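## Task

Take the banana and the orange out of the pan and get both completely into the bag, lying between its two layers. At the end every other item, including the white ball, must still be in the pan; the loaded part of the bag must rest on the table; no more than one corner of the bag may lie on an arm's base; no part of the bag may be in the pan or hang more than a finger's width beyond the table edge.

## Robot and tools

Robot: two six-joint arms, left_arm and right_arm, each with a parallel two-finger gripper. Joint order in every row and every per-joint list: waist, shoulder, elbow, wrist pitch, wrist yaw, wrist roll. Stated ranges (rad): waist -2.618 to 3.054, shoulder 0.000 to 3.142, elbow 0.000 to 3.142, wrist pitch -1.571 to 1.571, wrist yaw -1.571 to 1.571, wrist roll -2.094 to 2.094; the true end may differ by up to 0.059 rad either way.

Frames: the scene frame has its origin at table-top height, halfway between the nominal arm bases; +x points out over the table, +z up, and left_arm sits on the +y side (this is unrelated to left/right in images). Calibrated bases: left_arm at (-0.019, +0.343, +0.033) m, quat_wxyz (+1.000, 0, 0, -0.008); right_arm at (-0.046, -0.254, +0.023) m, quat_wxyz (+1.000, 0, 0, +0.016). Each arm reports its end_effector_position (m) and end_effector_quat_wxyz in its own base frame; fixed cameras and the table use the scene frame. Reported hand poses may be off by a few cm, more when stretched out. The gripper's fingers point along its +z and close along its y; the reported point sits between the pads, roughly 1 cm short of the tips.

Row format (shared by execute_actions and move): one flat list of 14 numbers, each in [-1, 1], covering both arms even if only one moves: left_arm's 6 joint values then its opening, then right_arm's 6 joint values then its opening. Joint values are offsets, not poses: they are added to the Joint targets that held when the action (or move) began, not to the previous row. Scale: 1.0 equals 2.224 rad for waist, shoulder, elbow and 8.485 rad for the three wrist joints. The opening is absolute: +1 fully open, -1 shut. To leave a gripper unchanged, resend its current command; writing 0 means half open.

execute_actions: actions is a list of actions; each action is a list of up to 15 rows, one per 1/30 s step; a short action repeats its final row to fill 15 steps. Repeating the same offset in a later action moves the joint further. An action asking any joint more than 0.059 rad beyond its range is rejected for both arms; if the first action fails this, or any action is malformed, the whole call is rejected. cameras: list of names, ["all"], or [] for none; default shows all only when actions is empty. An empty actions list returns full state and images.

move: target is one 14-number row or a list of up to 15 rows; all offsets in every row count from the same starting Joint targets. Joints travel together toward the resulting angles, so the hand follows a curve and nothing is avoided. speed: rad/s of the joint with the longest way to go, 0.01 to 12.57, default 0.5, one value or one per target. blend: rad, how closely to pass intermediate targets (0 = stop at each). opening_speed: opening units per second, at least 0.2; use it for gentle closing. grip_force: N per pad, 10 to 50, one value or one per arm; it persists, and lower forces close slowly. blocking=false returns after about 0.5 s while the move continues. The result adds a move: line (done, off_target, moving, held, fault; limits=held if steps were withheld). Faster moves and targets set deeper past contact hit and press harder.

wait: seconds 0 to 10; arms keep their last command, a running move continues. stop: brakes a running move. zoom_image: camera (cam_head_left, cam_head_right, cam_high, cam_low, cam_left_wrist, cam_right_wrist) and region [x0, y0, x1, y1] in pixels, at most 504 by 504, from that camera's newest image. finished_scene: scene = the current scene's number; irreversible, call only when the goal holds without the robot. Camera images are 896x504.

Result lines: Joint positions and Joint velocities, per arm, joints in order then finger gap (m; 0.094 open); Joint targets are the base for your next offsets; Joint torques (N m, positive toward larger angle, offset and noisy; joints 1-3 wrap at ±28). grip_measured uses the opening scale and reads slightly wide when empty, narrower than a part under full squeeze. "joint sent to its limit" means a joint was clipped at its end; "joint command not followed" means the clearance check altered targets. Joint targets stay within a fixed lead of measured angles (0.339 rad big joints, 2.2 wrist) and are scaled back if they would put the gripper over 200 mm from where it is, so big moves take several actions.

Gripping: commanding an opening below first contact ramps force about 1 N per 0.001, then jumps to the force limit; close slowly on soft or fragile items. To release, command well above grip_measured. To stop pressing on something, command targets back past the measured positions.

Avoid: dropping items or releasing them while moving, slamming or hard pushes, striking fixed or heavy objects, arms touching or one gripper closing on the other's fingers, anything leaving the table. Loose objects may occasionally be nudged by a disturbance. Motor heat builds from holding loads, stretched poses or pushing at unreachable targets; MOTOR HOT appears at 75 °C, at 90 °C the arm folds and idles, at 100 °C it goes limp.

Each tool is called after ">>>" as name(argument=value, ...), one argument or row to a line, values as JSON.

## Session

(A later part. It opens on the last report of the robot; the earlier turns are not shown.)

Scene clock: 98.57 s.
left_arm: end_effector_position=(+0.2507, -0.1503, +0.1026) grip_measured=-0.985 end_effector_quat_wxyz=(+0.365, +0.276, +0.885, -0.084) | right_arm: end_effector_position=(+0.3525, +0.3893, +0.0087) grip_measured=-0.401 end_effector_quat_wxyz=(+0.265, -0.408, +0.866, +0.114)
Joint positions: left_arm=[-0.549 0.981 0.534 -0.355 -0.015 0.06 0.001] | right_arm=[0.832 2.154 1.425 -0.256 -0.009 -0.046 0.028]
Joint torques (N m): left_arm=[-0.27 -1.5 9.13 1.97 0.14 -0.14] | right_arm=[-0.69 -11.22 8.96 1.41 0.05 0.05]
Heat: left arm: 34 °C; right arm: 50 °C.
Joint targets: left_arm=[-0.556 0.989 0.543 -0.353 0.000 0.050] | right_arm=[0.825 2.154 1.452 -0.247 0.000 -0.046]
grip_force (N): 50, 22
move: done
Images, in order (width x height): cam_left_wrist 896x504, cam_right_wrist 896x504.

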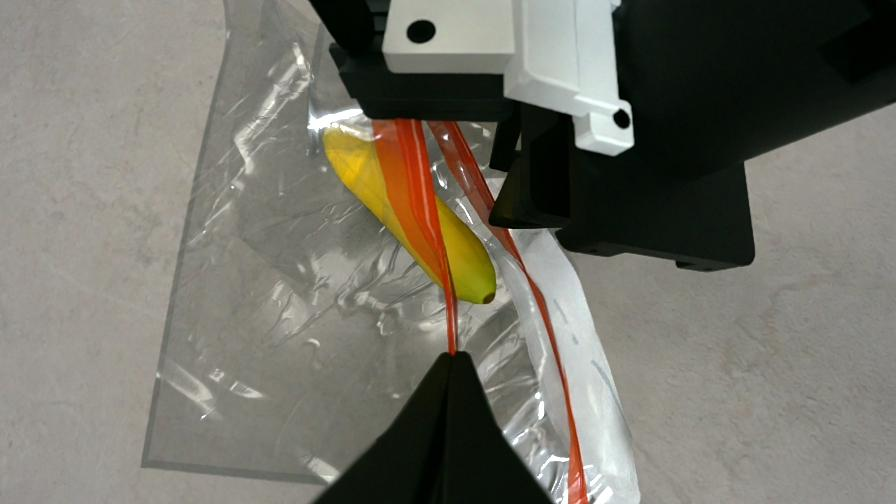

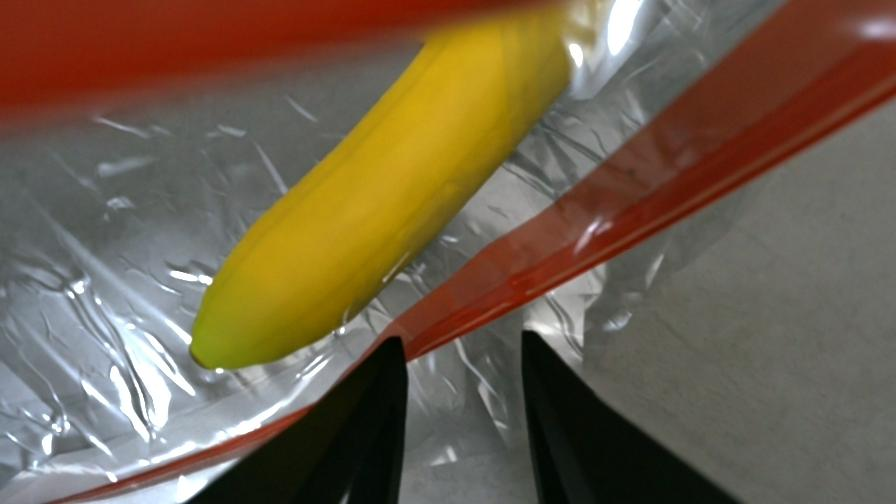

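>>> move(
  target=[0,0,0,0,0,0,-1,-0.005,-0.1349,-0.1826,0.0124,0,0,-0.4],
  speed=0.7,
  cameras=["all"],
)

Scene clock: 100.17 s.
left_arm: end_effector_position=(+0.2507, -0.1503, +0.1026) grip_measured=-0.985 end_effector_quat_wxyz=(+0.365, +0.276, +0.885, -0.084) | right_arm: end_effector_position=(+0.3016, +0.3261, +0.0104) grip_measured=-0.401 end_effector_quat_wxyz=(+0.256, -0.404, +0.871, +0.109)
Joint positions: left_arm=[-0.549 0.981 0.534 -0.355 -0.015 0.06 0.001] | right_arm=[0.821 1.896 1.049 -0.16 -0.009 -0.046 0.028]
Joint torques (N m): left_arm=[-0.28 -1.51 9.13 1.98 0.15 -0.14] | right_arm=[-0.66 -12.45 5.75 1.44 0.06 0.05]
Heat: left arm: 34 °C; right arm: 50 °C.
Joint targets: left_arm=[-0.556 0.989 0.543 -0.353 0.000 0.050] | right_arm=[0.814 1.854 1.046 -0.142 0.000 -0.046]
grip_force (N): 50, 22
move: off_target (right_arm); right_arm: the shoulder is farthest, 0.042 rad from its target

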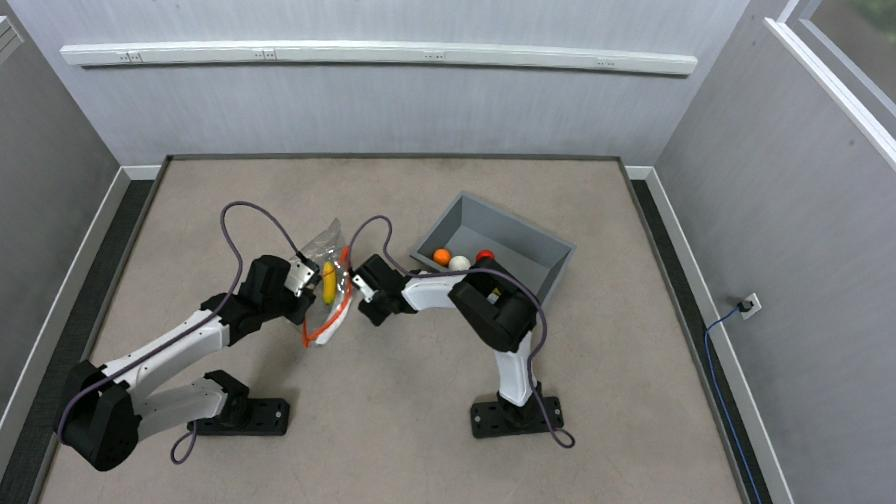

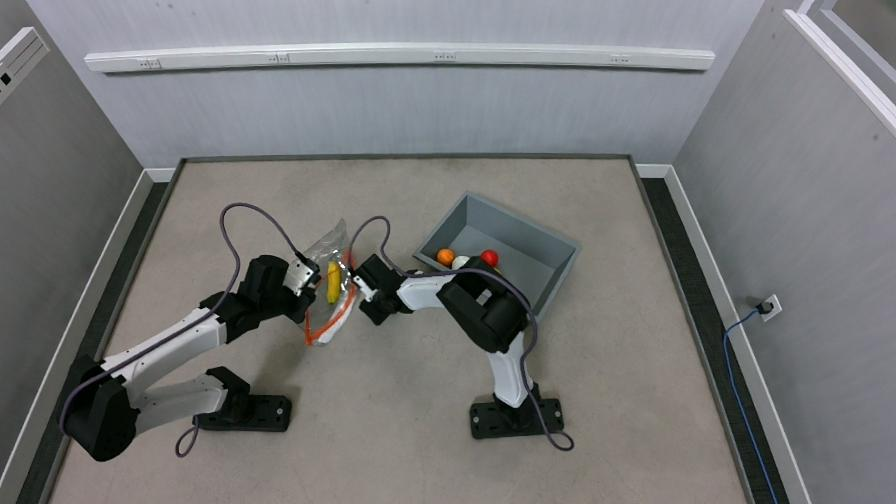

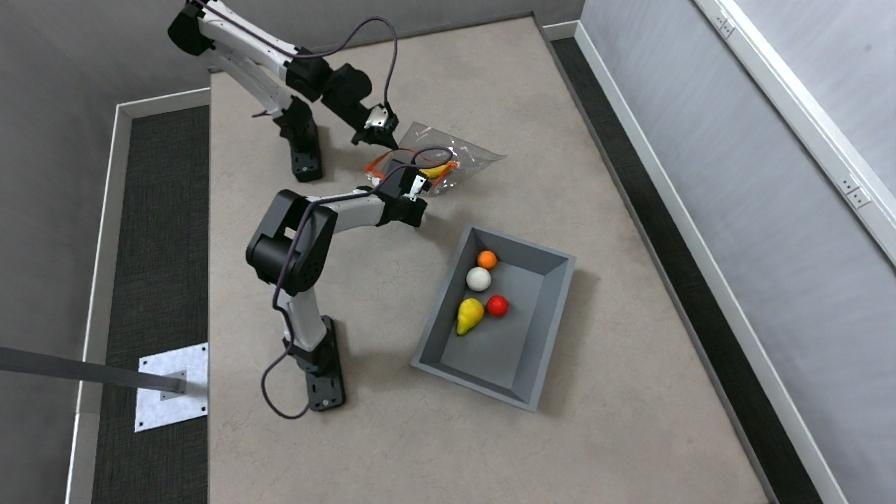

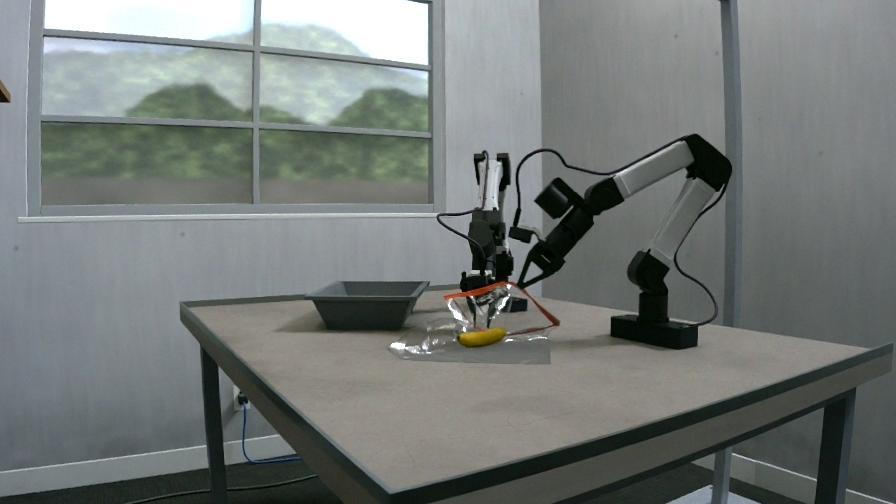

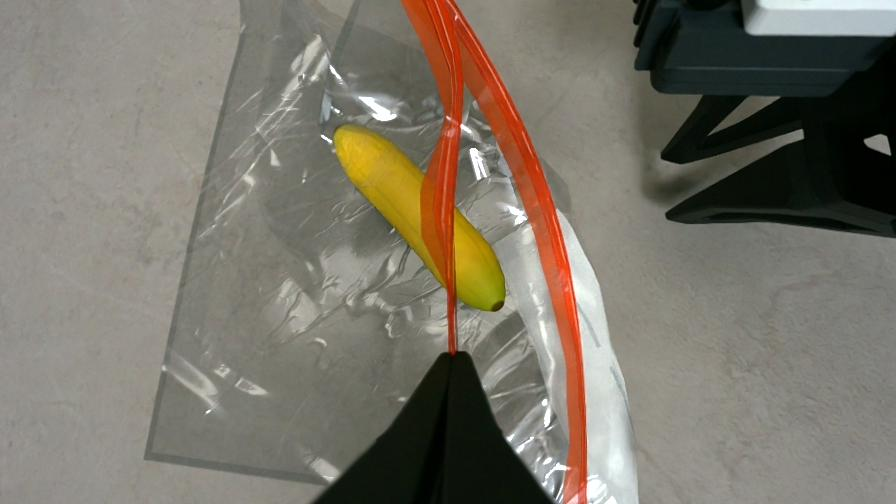

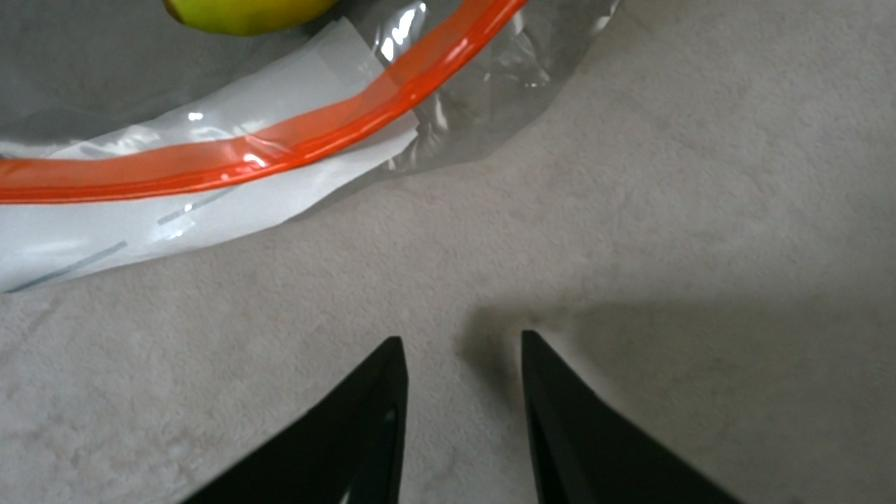

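>>> move(
  target=[
    [0,0.0065,0.0075,0,0,0,-1,0,-0.0356,0.345,-0.147,0,0,0.4],
    [0.1133,0.013,0.015,0,0,0,-1,-0.2068,-0.0356,0.345,-0.147,0,0,0.4],
  ],
  blend=0.2,
  speed=0.9,
  cameras=["all"],
)

Scene clock: 103.57 s.
left_arm: end_effector_position=(+0.2826, -0.0884, +0.1021) grip_measured=-0.985 end_effector_quat_wxyz=(+0.367, +0.169, +0.914, -0.041) | right_arm: end_effector_position=(+0.3466, +0.1272, +0.1786) grip_measured=+0.399 end_effector_quat_wxyz=(+0.079, -0.197, +0.977, +0.013)
Joint positions: left_arm=[-0.31 1.01 0.551 -0.355 -0.012 0.06 0.001] | right_arm=[0.351 1.813 1.787 -1.385 -0.001 -0.046 0.066]
Joint torques (N m): left_arm=[0.69 -1.68 10.65 1.96 0.12 -0.15] | right_arm=[0.14 -11.62 8.75 0.53 -0.01 0.05]
Heat: left arm: 35 °C; right arm: 50 °C.
Joint targets: left_arm=[-0.303 1.018 0.576 -0.353 0.000 0.050] | right_arm=[0.354 1.775 1.813 -1.389 0.000 -0.046]
grip_force (N): 50, 22
move: off_target (right_arm); right_arm: the shoulder is farthest, 0.038 rad from its target

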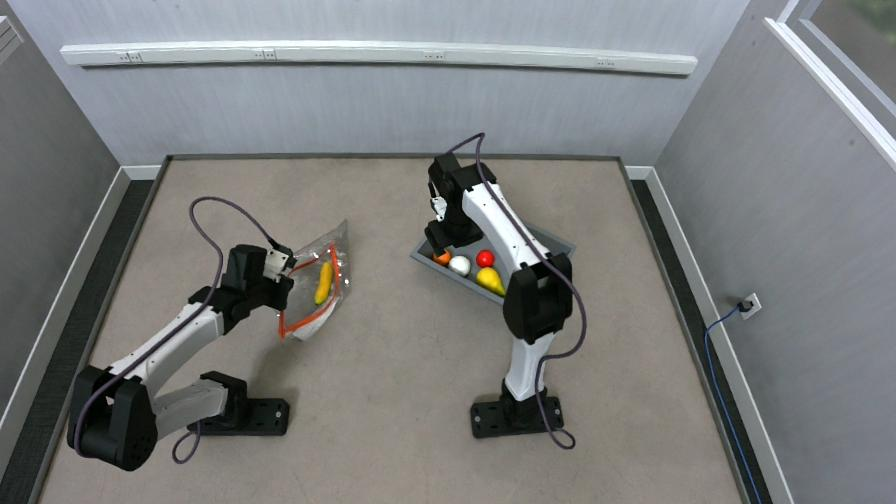

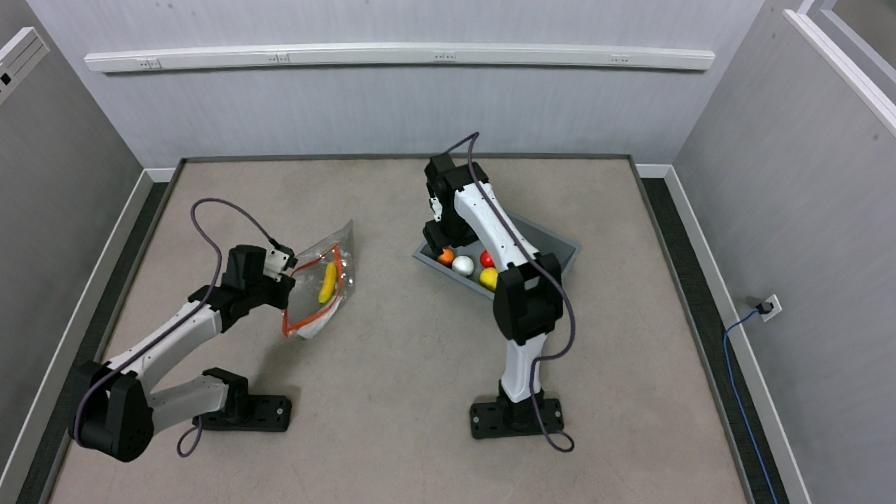

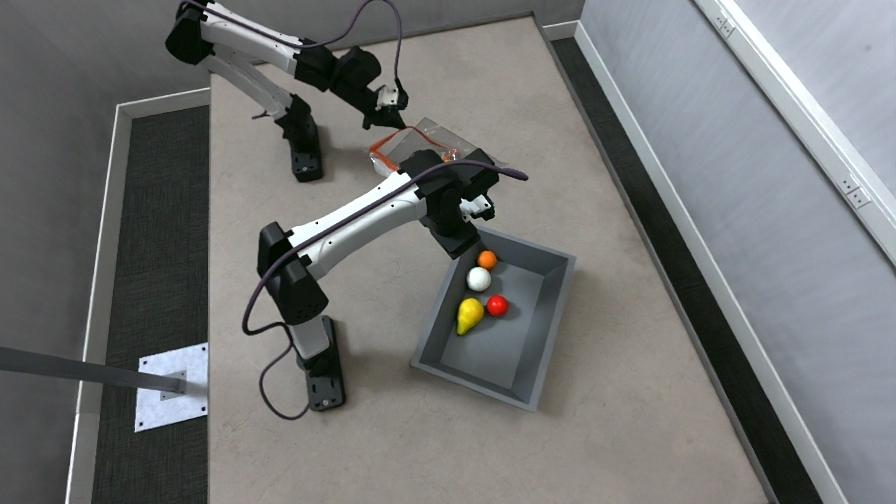

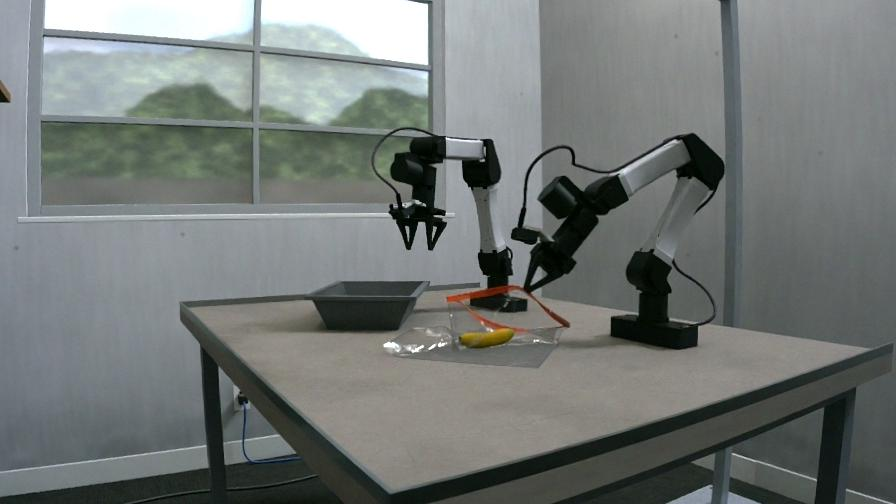

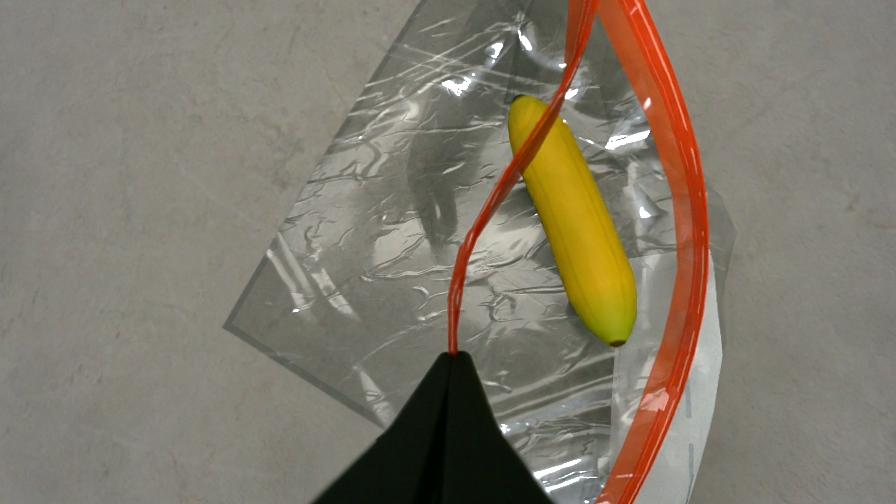

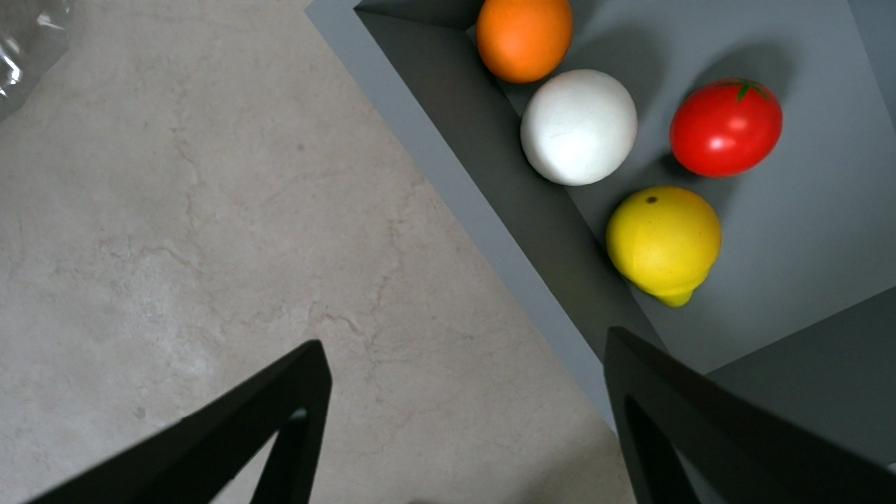

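>>> zoom_image(
  camera="cam_right_wrist",
  region=[300, 0, 700, 225],
)

>>> zoom_image(
  camera="cam_high",
  region=[430, 210, 580, 340],
)

Scaled by 1.260 from the camera's 896x504 image, which has a finer 1280x720 frame.

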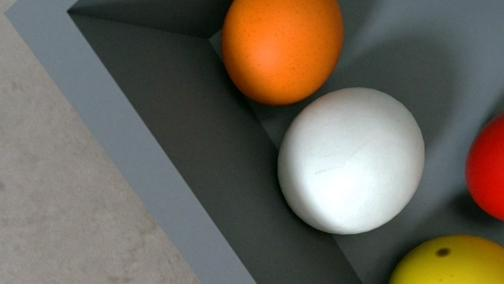

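Scaled by 3.360 from the camera's 896x504 image, which has a finer 1280x720 frame.

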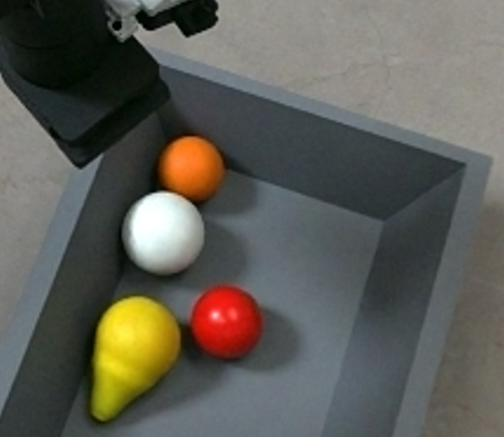

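>>> move(
  target=[0,0,0,0,0,0,-1,-0.032,0.2616,0.2386,-0.0115,0,0,0.3],
  speed=0.9,
  cameras=["cam_right_wrist"],
)

Scene clock: 106.43 s.
left_arm: end_effector_position=(+0.2826, -0.0884, +0.1021) grip_measured=-0.985 end_effector_quat_wxyz=(+0.367, +0.169, +0.914, -0.041) | right_arm: end_effector_position=(+0.4476, +0.1321, +0.1049) grip_measured=+0.301 end_effector_quat_wxyz=(+0.027, -0.165, +0.986, +0.004)
Joint positions: left_arm=[-0.31 1.01 0.551 -0.355 -0.012 0.06 0.001] | right_arm=[0.287 2.353 2.319 -1.481 -0.001 -0.046 0.061]
Joint torques (N m): left_arm=[0.69 -1.66 10.67 1.95 0.11 -0.14] | right_arm=[-0.21 -11.89 8.5 0.31 -0.01 0.05]
Heat: left arm: 35 °C; right arm: 50 °C.
Joint targets: left_arm=[-0.303 1.018 0.576 -0.353 0.000 0.050] | right_arm=[0.283 2.357 2.344 -1.487 0.000 -0.046]
grip_force (N): 50, 22
move: done
Images, in order (width x height): cam_right_wrist 896x504.

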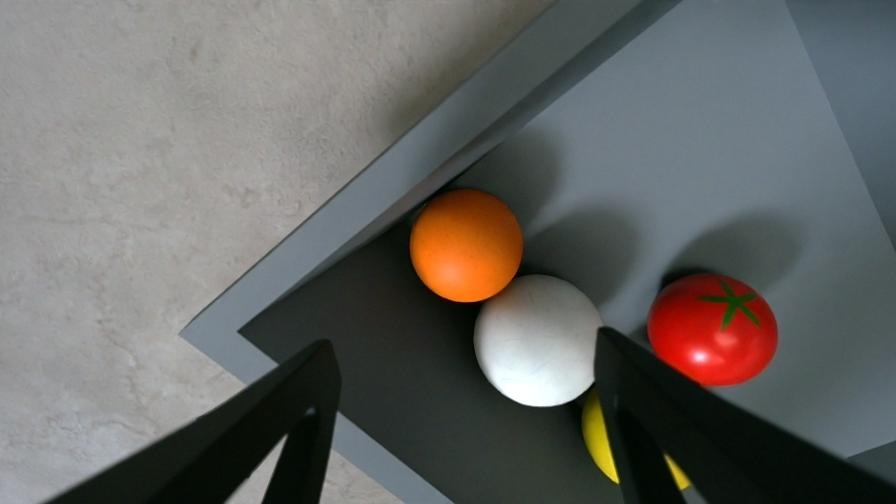

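>>> move(
  target=[
    [0,0,0,0,0,0,-1,0,-0.0005,-0.005,0.0033,0,-0.0236,0.35],
    [0,0,0,0,0,0,-1,0,-0.0302,-0.228,0.0519,0,-0.0236,0.35],
  ],
  blend=0.03,
  speed=0.5,
  cameras=["cam_right_wrist"],
)

Scene clock: 109.00 s.
left_arm: end_effector_position=(+0.2826, -0.0884, +0.1021) grip_measured=-0.985 end_effector_quat_wxyz=(+0.367, +0.169, +0.914, -0.041) | right_arm: end_effector_position=(+0.4421, +0.1271, +0.0047) grip_measured=+0.349 end_effector_quat_wxyz=(+0.031, -0.262, +0.965, -0.001)
Joint positions: left_arm=[-0.31 1.01 0.551 -0.355 -0.012 0.06 0.001] | right_arm=[0.281 2.313 1.85 -1.045 0.003 -0.248 0.063]
Joint torques (N m): left_arm=[0.69 -1.7 10.69 1.96 0.11 -0.15] | right_arm=[0.18 -14.06 4.82 0.38 -0.07 0.08]
Heat: left arm: 35 °C; right arm: 50 °C.
Joint targets: left_arm=[-0.303 1.018 0.576 -0.353 0.000 0.050] | right_arm=[0.283 2.290 1.837 -1.046 0.000 -0.246]
grip_force (N): 50, 22
move: done
Images, in order (width x height): cam_right_wrist 896x504.

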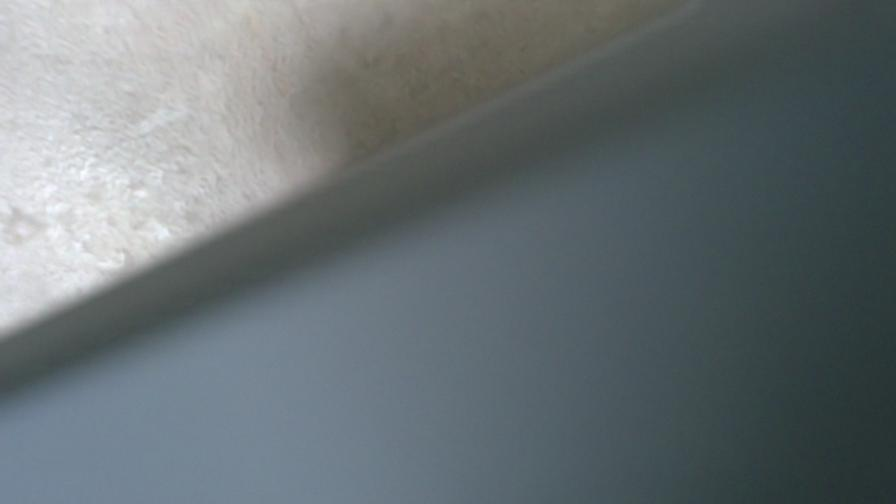

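>>> wait(
  seconds=0.05,
  cameras=["cam_high","cam_head_left","cam_head_right","cam_low"],
)

>>> zoom_image(
  camera="cam_high",
  region=[400, 180, 580, 410],
)

>>> zoom_image(
  camera="cam_head_right",
  region=[390, 150, 610, 350],
)

Scene clock: 109.40 s.
left_arm: end_effector_position=(+0.2826, -0.0884, +0.1021) grip_measured=-0.985 end_effector_quat_wxyz=(+0.367, +0.169, +0.914, -0.041) | right_arm: end_effector_position=(+0.4421, +0.1271, +0.0047) grip_measured=+0.349 end_effector_quat_wxyz=(+0.031, -0.262, +0.965, -0.001)
Joint positions: left_arm=[-0.31 1.01 0.551 -0.355 -0.012 0.06 0.001] | right_arm=[0.281 2.313 1.85 -1.045 0.003 -0.248 0.063]
Joint torques (N m): left_arm=[0.7 -1.66 10.65 1.95 0.12 -0.15] | right_arm=[0.18 -14.08 4.82 0.41 -0.06 0.07]
Heat: left arm: 35 °C; right arm: 50 °C.
Joint targets: left_arm=[-0.303 1.018 0.576 -0.353 0.000 0.050] | right_arm=[0.283 2.290 1.837 -1.047 0.000 -0.246]
Tool commands: left_gripper/opening=-1.0 right_gripper/opening=+0.35
grip_force (N): 50, 22
wait: 0.07 s; at rest from the start
Images, in order (width x height): cam_head_left 896x504, cam_head_right 896x504, cam_high 896x504, cam_low 896x504.

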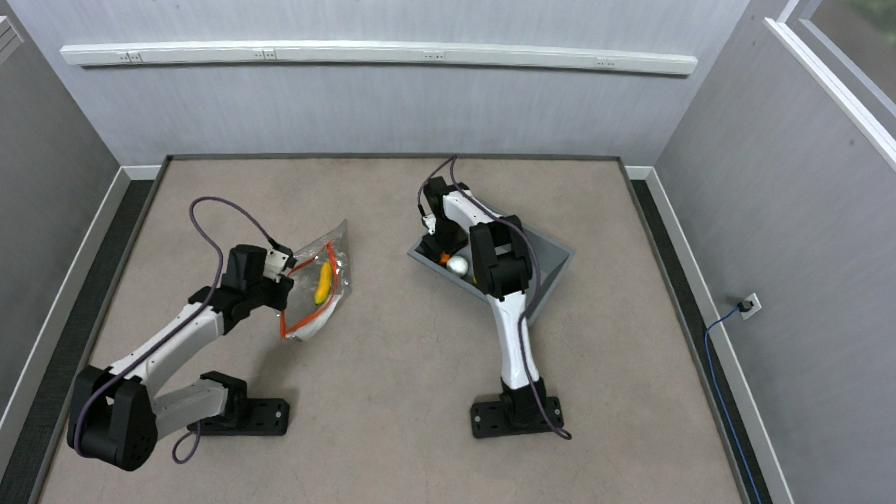

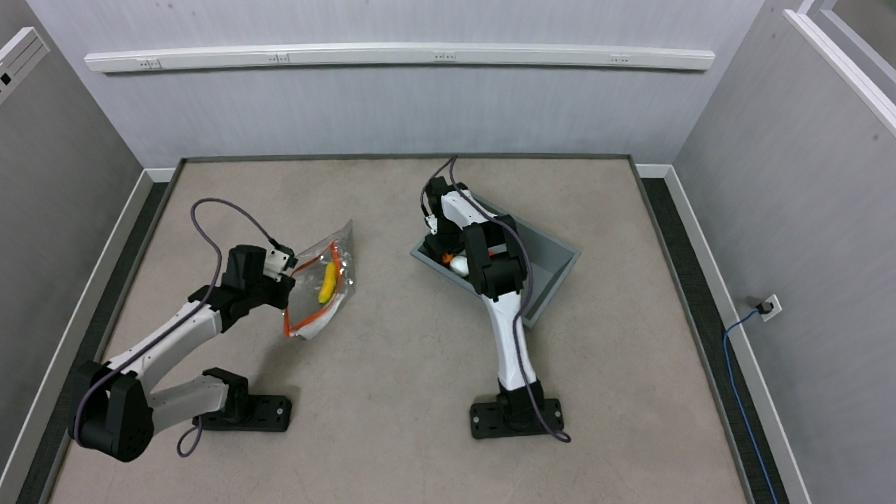

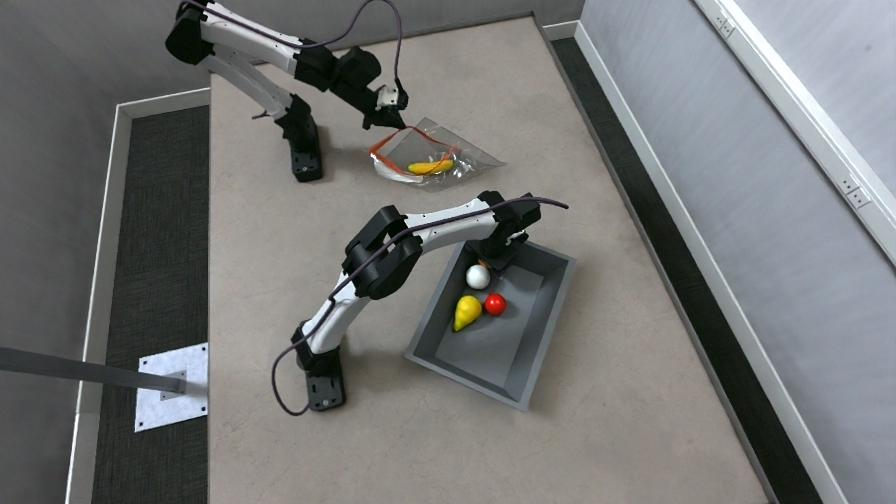

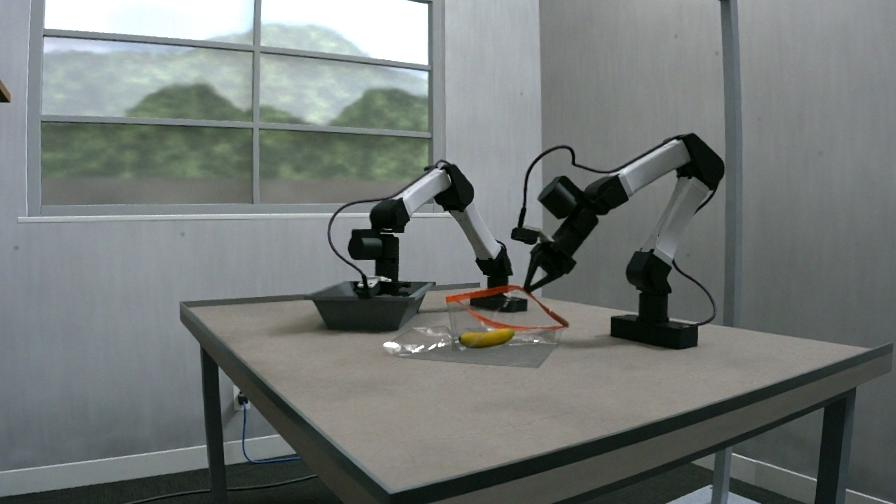

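Scaled by 2.191 from the camera's 896x504 image, which has a finer 1280x720 frame.

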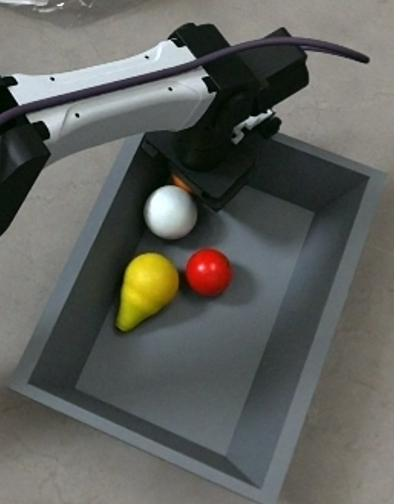

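Scaled by 2.291 from the camera's 896x504 image, which has a finer 1280x720 frame.

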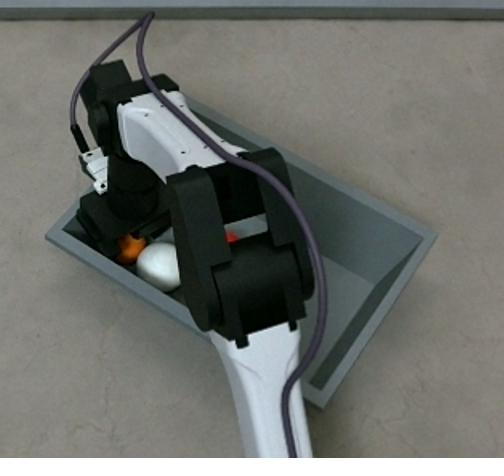

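>>> move(
  target=[0,0,0,0,0,0,-1,0,0,0,0,0,0,-0.1],
  opening_speed=0.5,
  cameras=["cam_high","cam_head_left","cam_right_wrist"],
)

>>> zoom_image(
  camera="cam_head_left",
  region=[390, 150, 610, 350],
)

Scene clock: 112.87 s.
left_arm: end_effector_position=(+0.2826, -0.0884, +0.1021) grip_measured=-0.985 end_effector_quat_wxyz=(+0.367, +0.169, +0.914, -0.041) | right_arm: end_effector_position=(+0.4430, +0.1274, +0.0038) grip_measured=-0.084 end_effector_quat_wxyz=(+0.034, -0.262, +0.965, -0.001)
Joint positions: left_arm=[-0.31 1.01 0.551 -0.355 -0.012 0.06 0.001] | right_arm=[0.281 2.313 1.847 -1.037 0.003 -0.248 0.043]
Joint torques (N m): left_arm=[0.72 -1.62 10.67 1.95 0.11 -0.14] | right_arm=[0.18 -14.09 5.19 0.33 -0.06 0.07]
Heat: left arm: 35 °C; right arm: 50 °C.
Joint targets: left_arm=[-0.303 1.018 0.576 -0.353 0.000 0.050] | right_arm=[0.283 2.290 1.837 -1.046 0.000 -0.246]
grip_force (N): 50, 22
move: done
Images, in order (width x height): cam_head_left 896x504, cam_high 896x504, cam_right_wrist 896x504.

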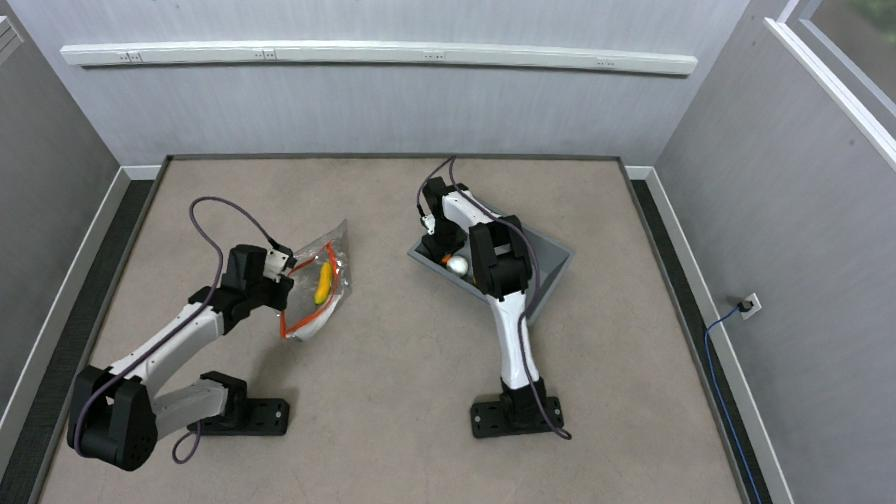

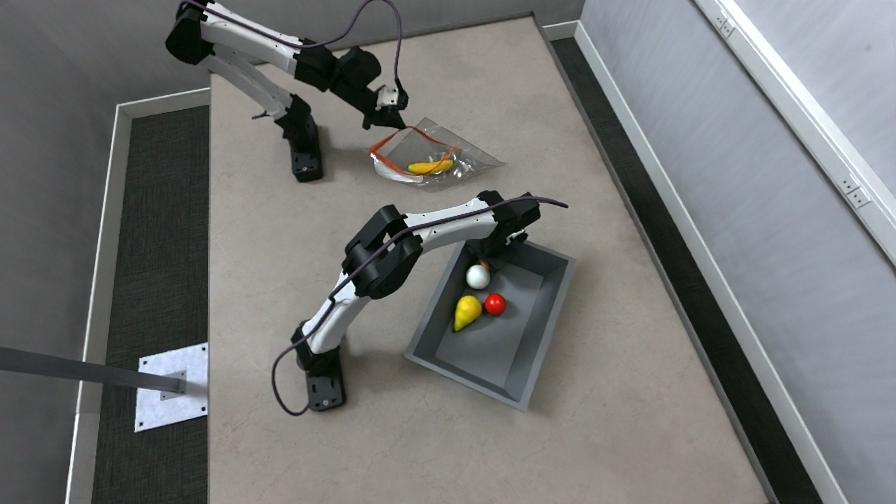

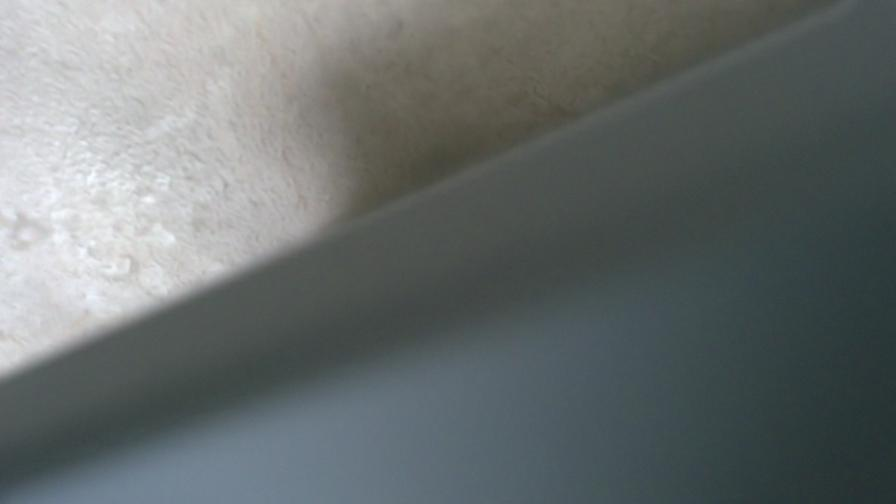

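Scaled by 2.291 from the camera's 896x504 image, which has a finer 1280x720 frame.

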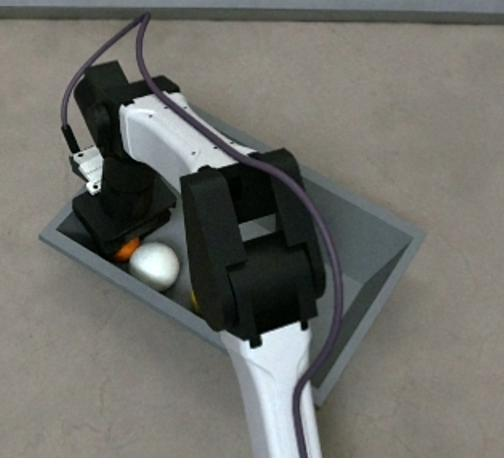

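>>> move(
  target=[
    [0,0,0,0,0,0,-1,0,0,0,0,0,0,-0.17],
    [0,0,0,0,0,0,-1,0,-0.0126,0.092,-0.0275,0,0,-0.17],
  ],
  opening_speed=0.5,
  speed=0.4,
  cameras=["cam_high","cam_head_left","cam_right_wrist"],
)

>>> zoom_image(
  camera="cam_head_left",
  region=[390, 150, 610, 350],
)

Scene clock: 115.03 s.
left_arm: end_effector_position=(+0.2826, -0.0884, +0.1021) grip_measured=-0.985 end_effector_quat_wxyz=(+0.367, +0.169, +0.914, -0.041) | right_arm: end_effector_position=(+0.4332, +0.1246, +0.0463) grip_measured=-0.091 end_effector_quat_wxyz=(+0.001, -0.262, +0.965, -0.002)
Joint positions: left_arm=[-0.31 1.01 0.551 -0.355 -0.012 0.06 0.001] | right_arm=[0.281 2.313 2.018 -1.274 0.003 -0.248 0.043]
Joint torques (N m): left_arm=[0.69 -1.68 10.7 1.95 0.12 -0.14] | right_arm=[0.2 -16.47 8.36 0.19 -0.07 0.08]
Heat: left arm: 35 °C; right arm: 50 °C.
Joint targets: left_arm=[-0.303 1.018 0.576 -0.353 0.000 0.050] | right_arm=[0.283 2.262 2.041 -1.280 0.000 -0.246]
grip_force (N): 50, 22
move: off_target (right_arm); right_arm: the shoulder is farthest, 0.051 rad from its target
Images, in order (width x height): cam_head_left 896x504, cam_high 896x504, cam_right_wrist 896x504.

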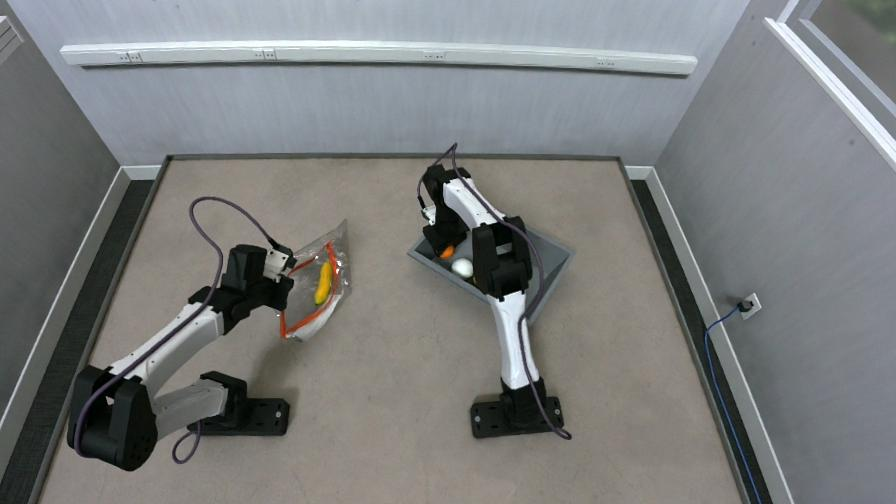

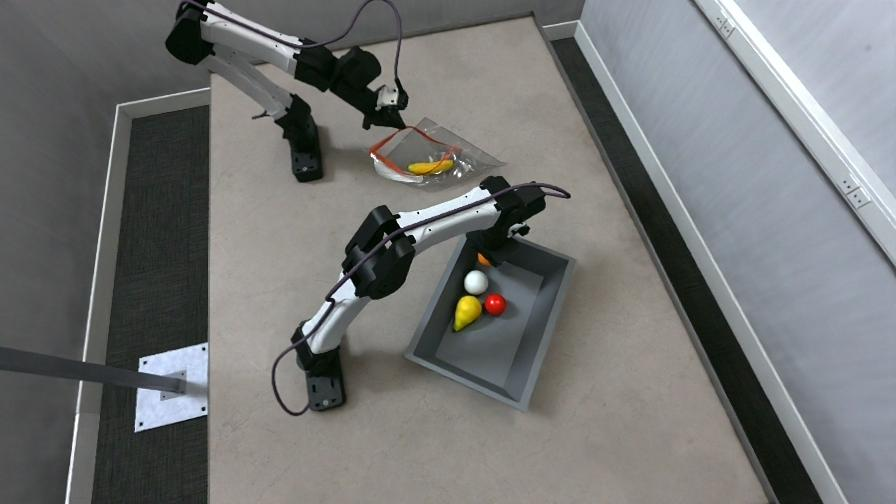

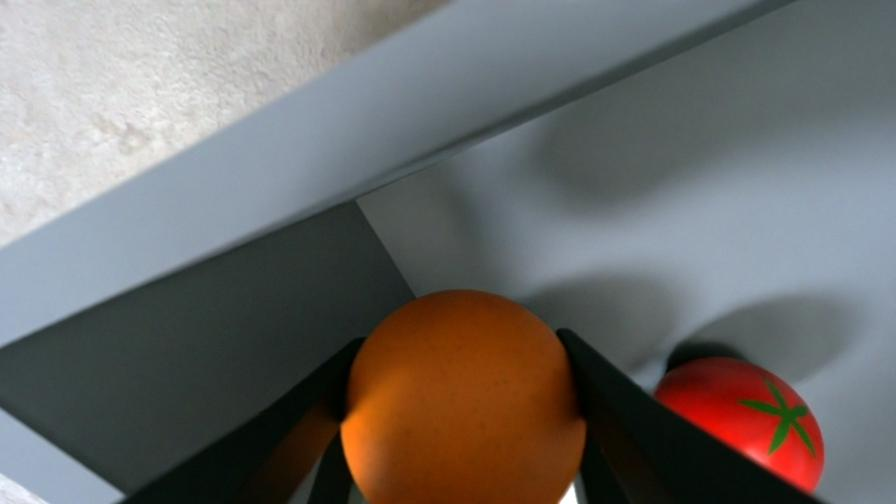

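Scaled by 2.291 from the camera's 896x504 image, which has a finer 1280x720 frame.

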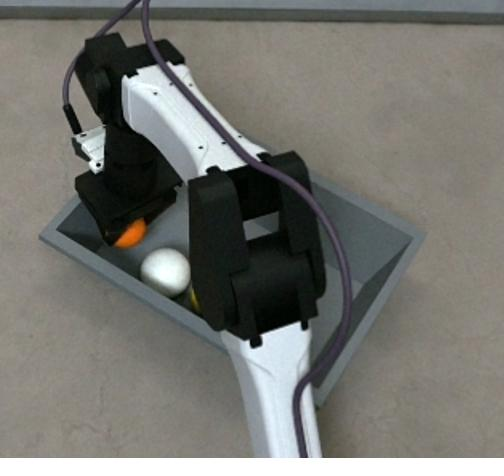

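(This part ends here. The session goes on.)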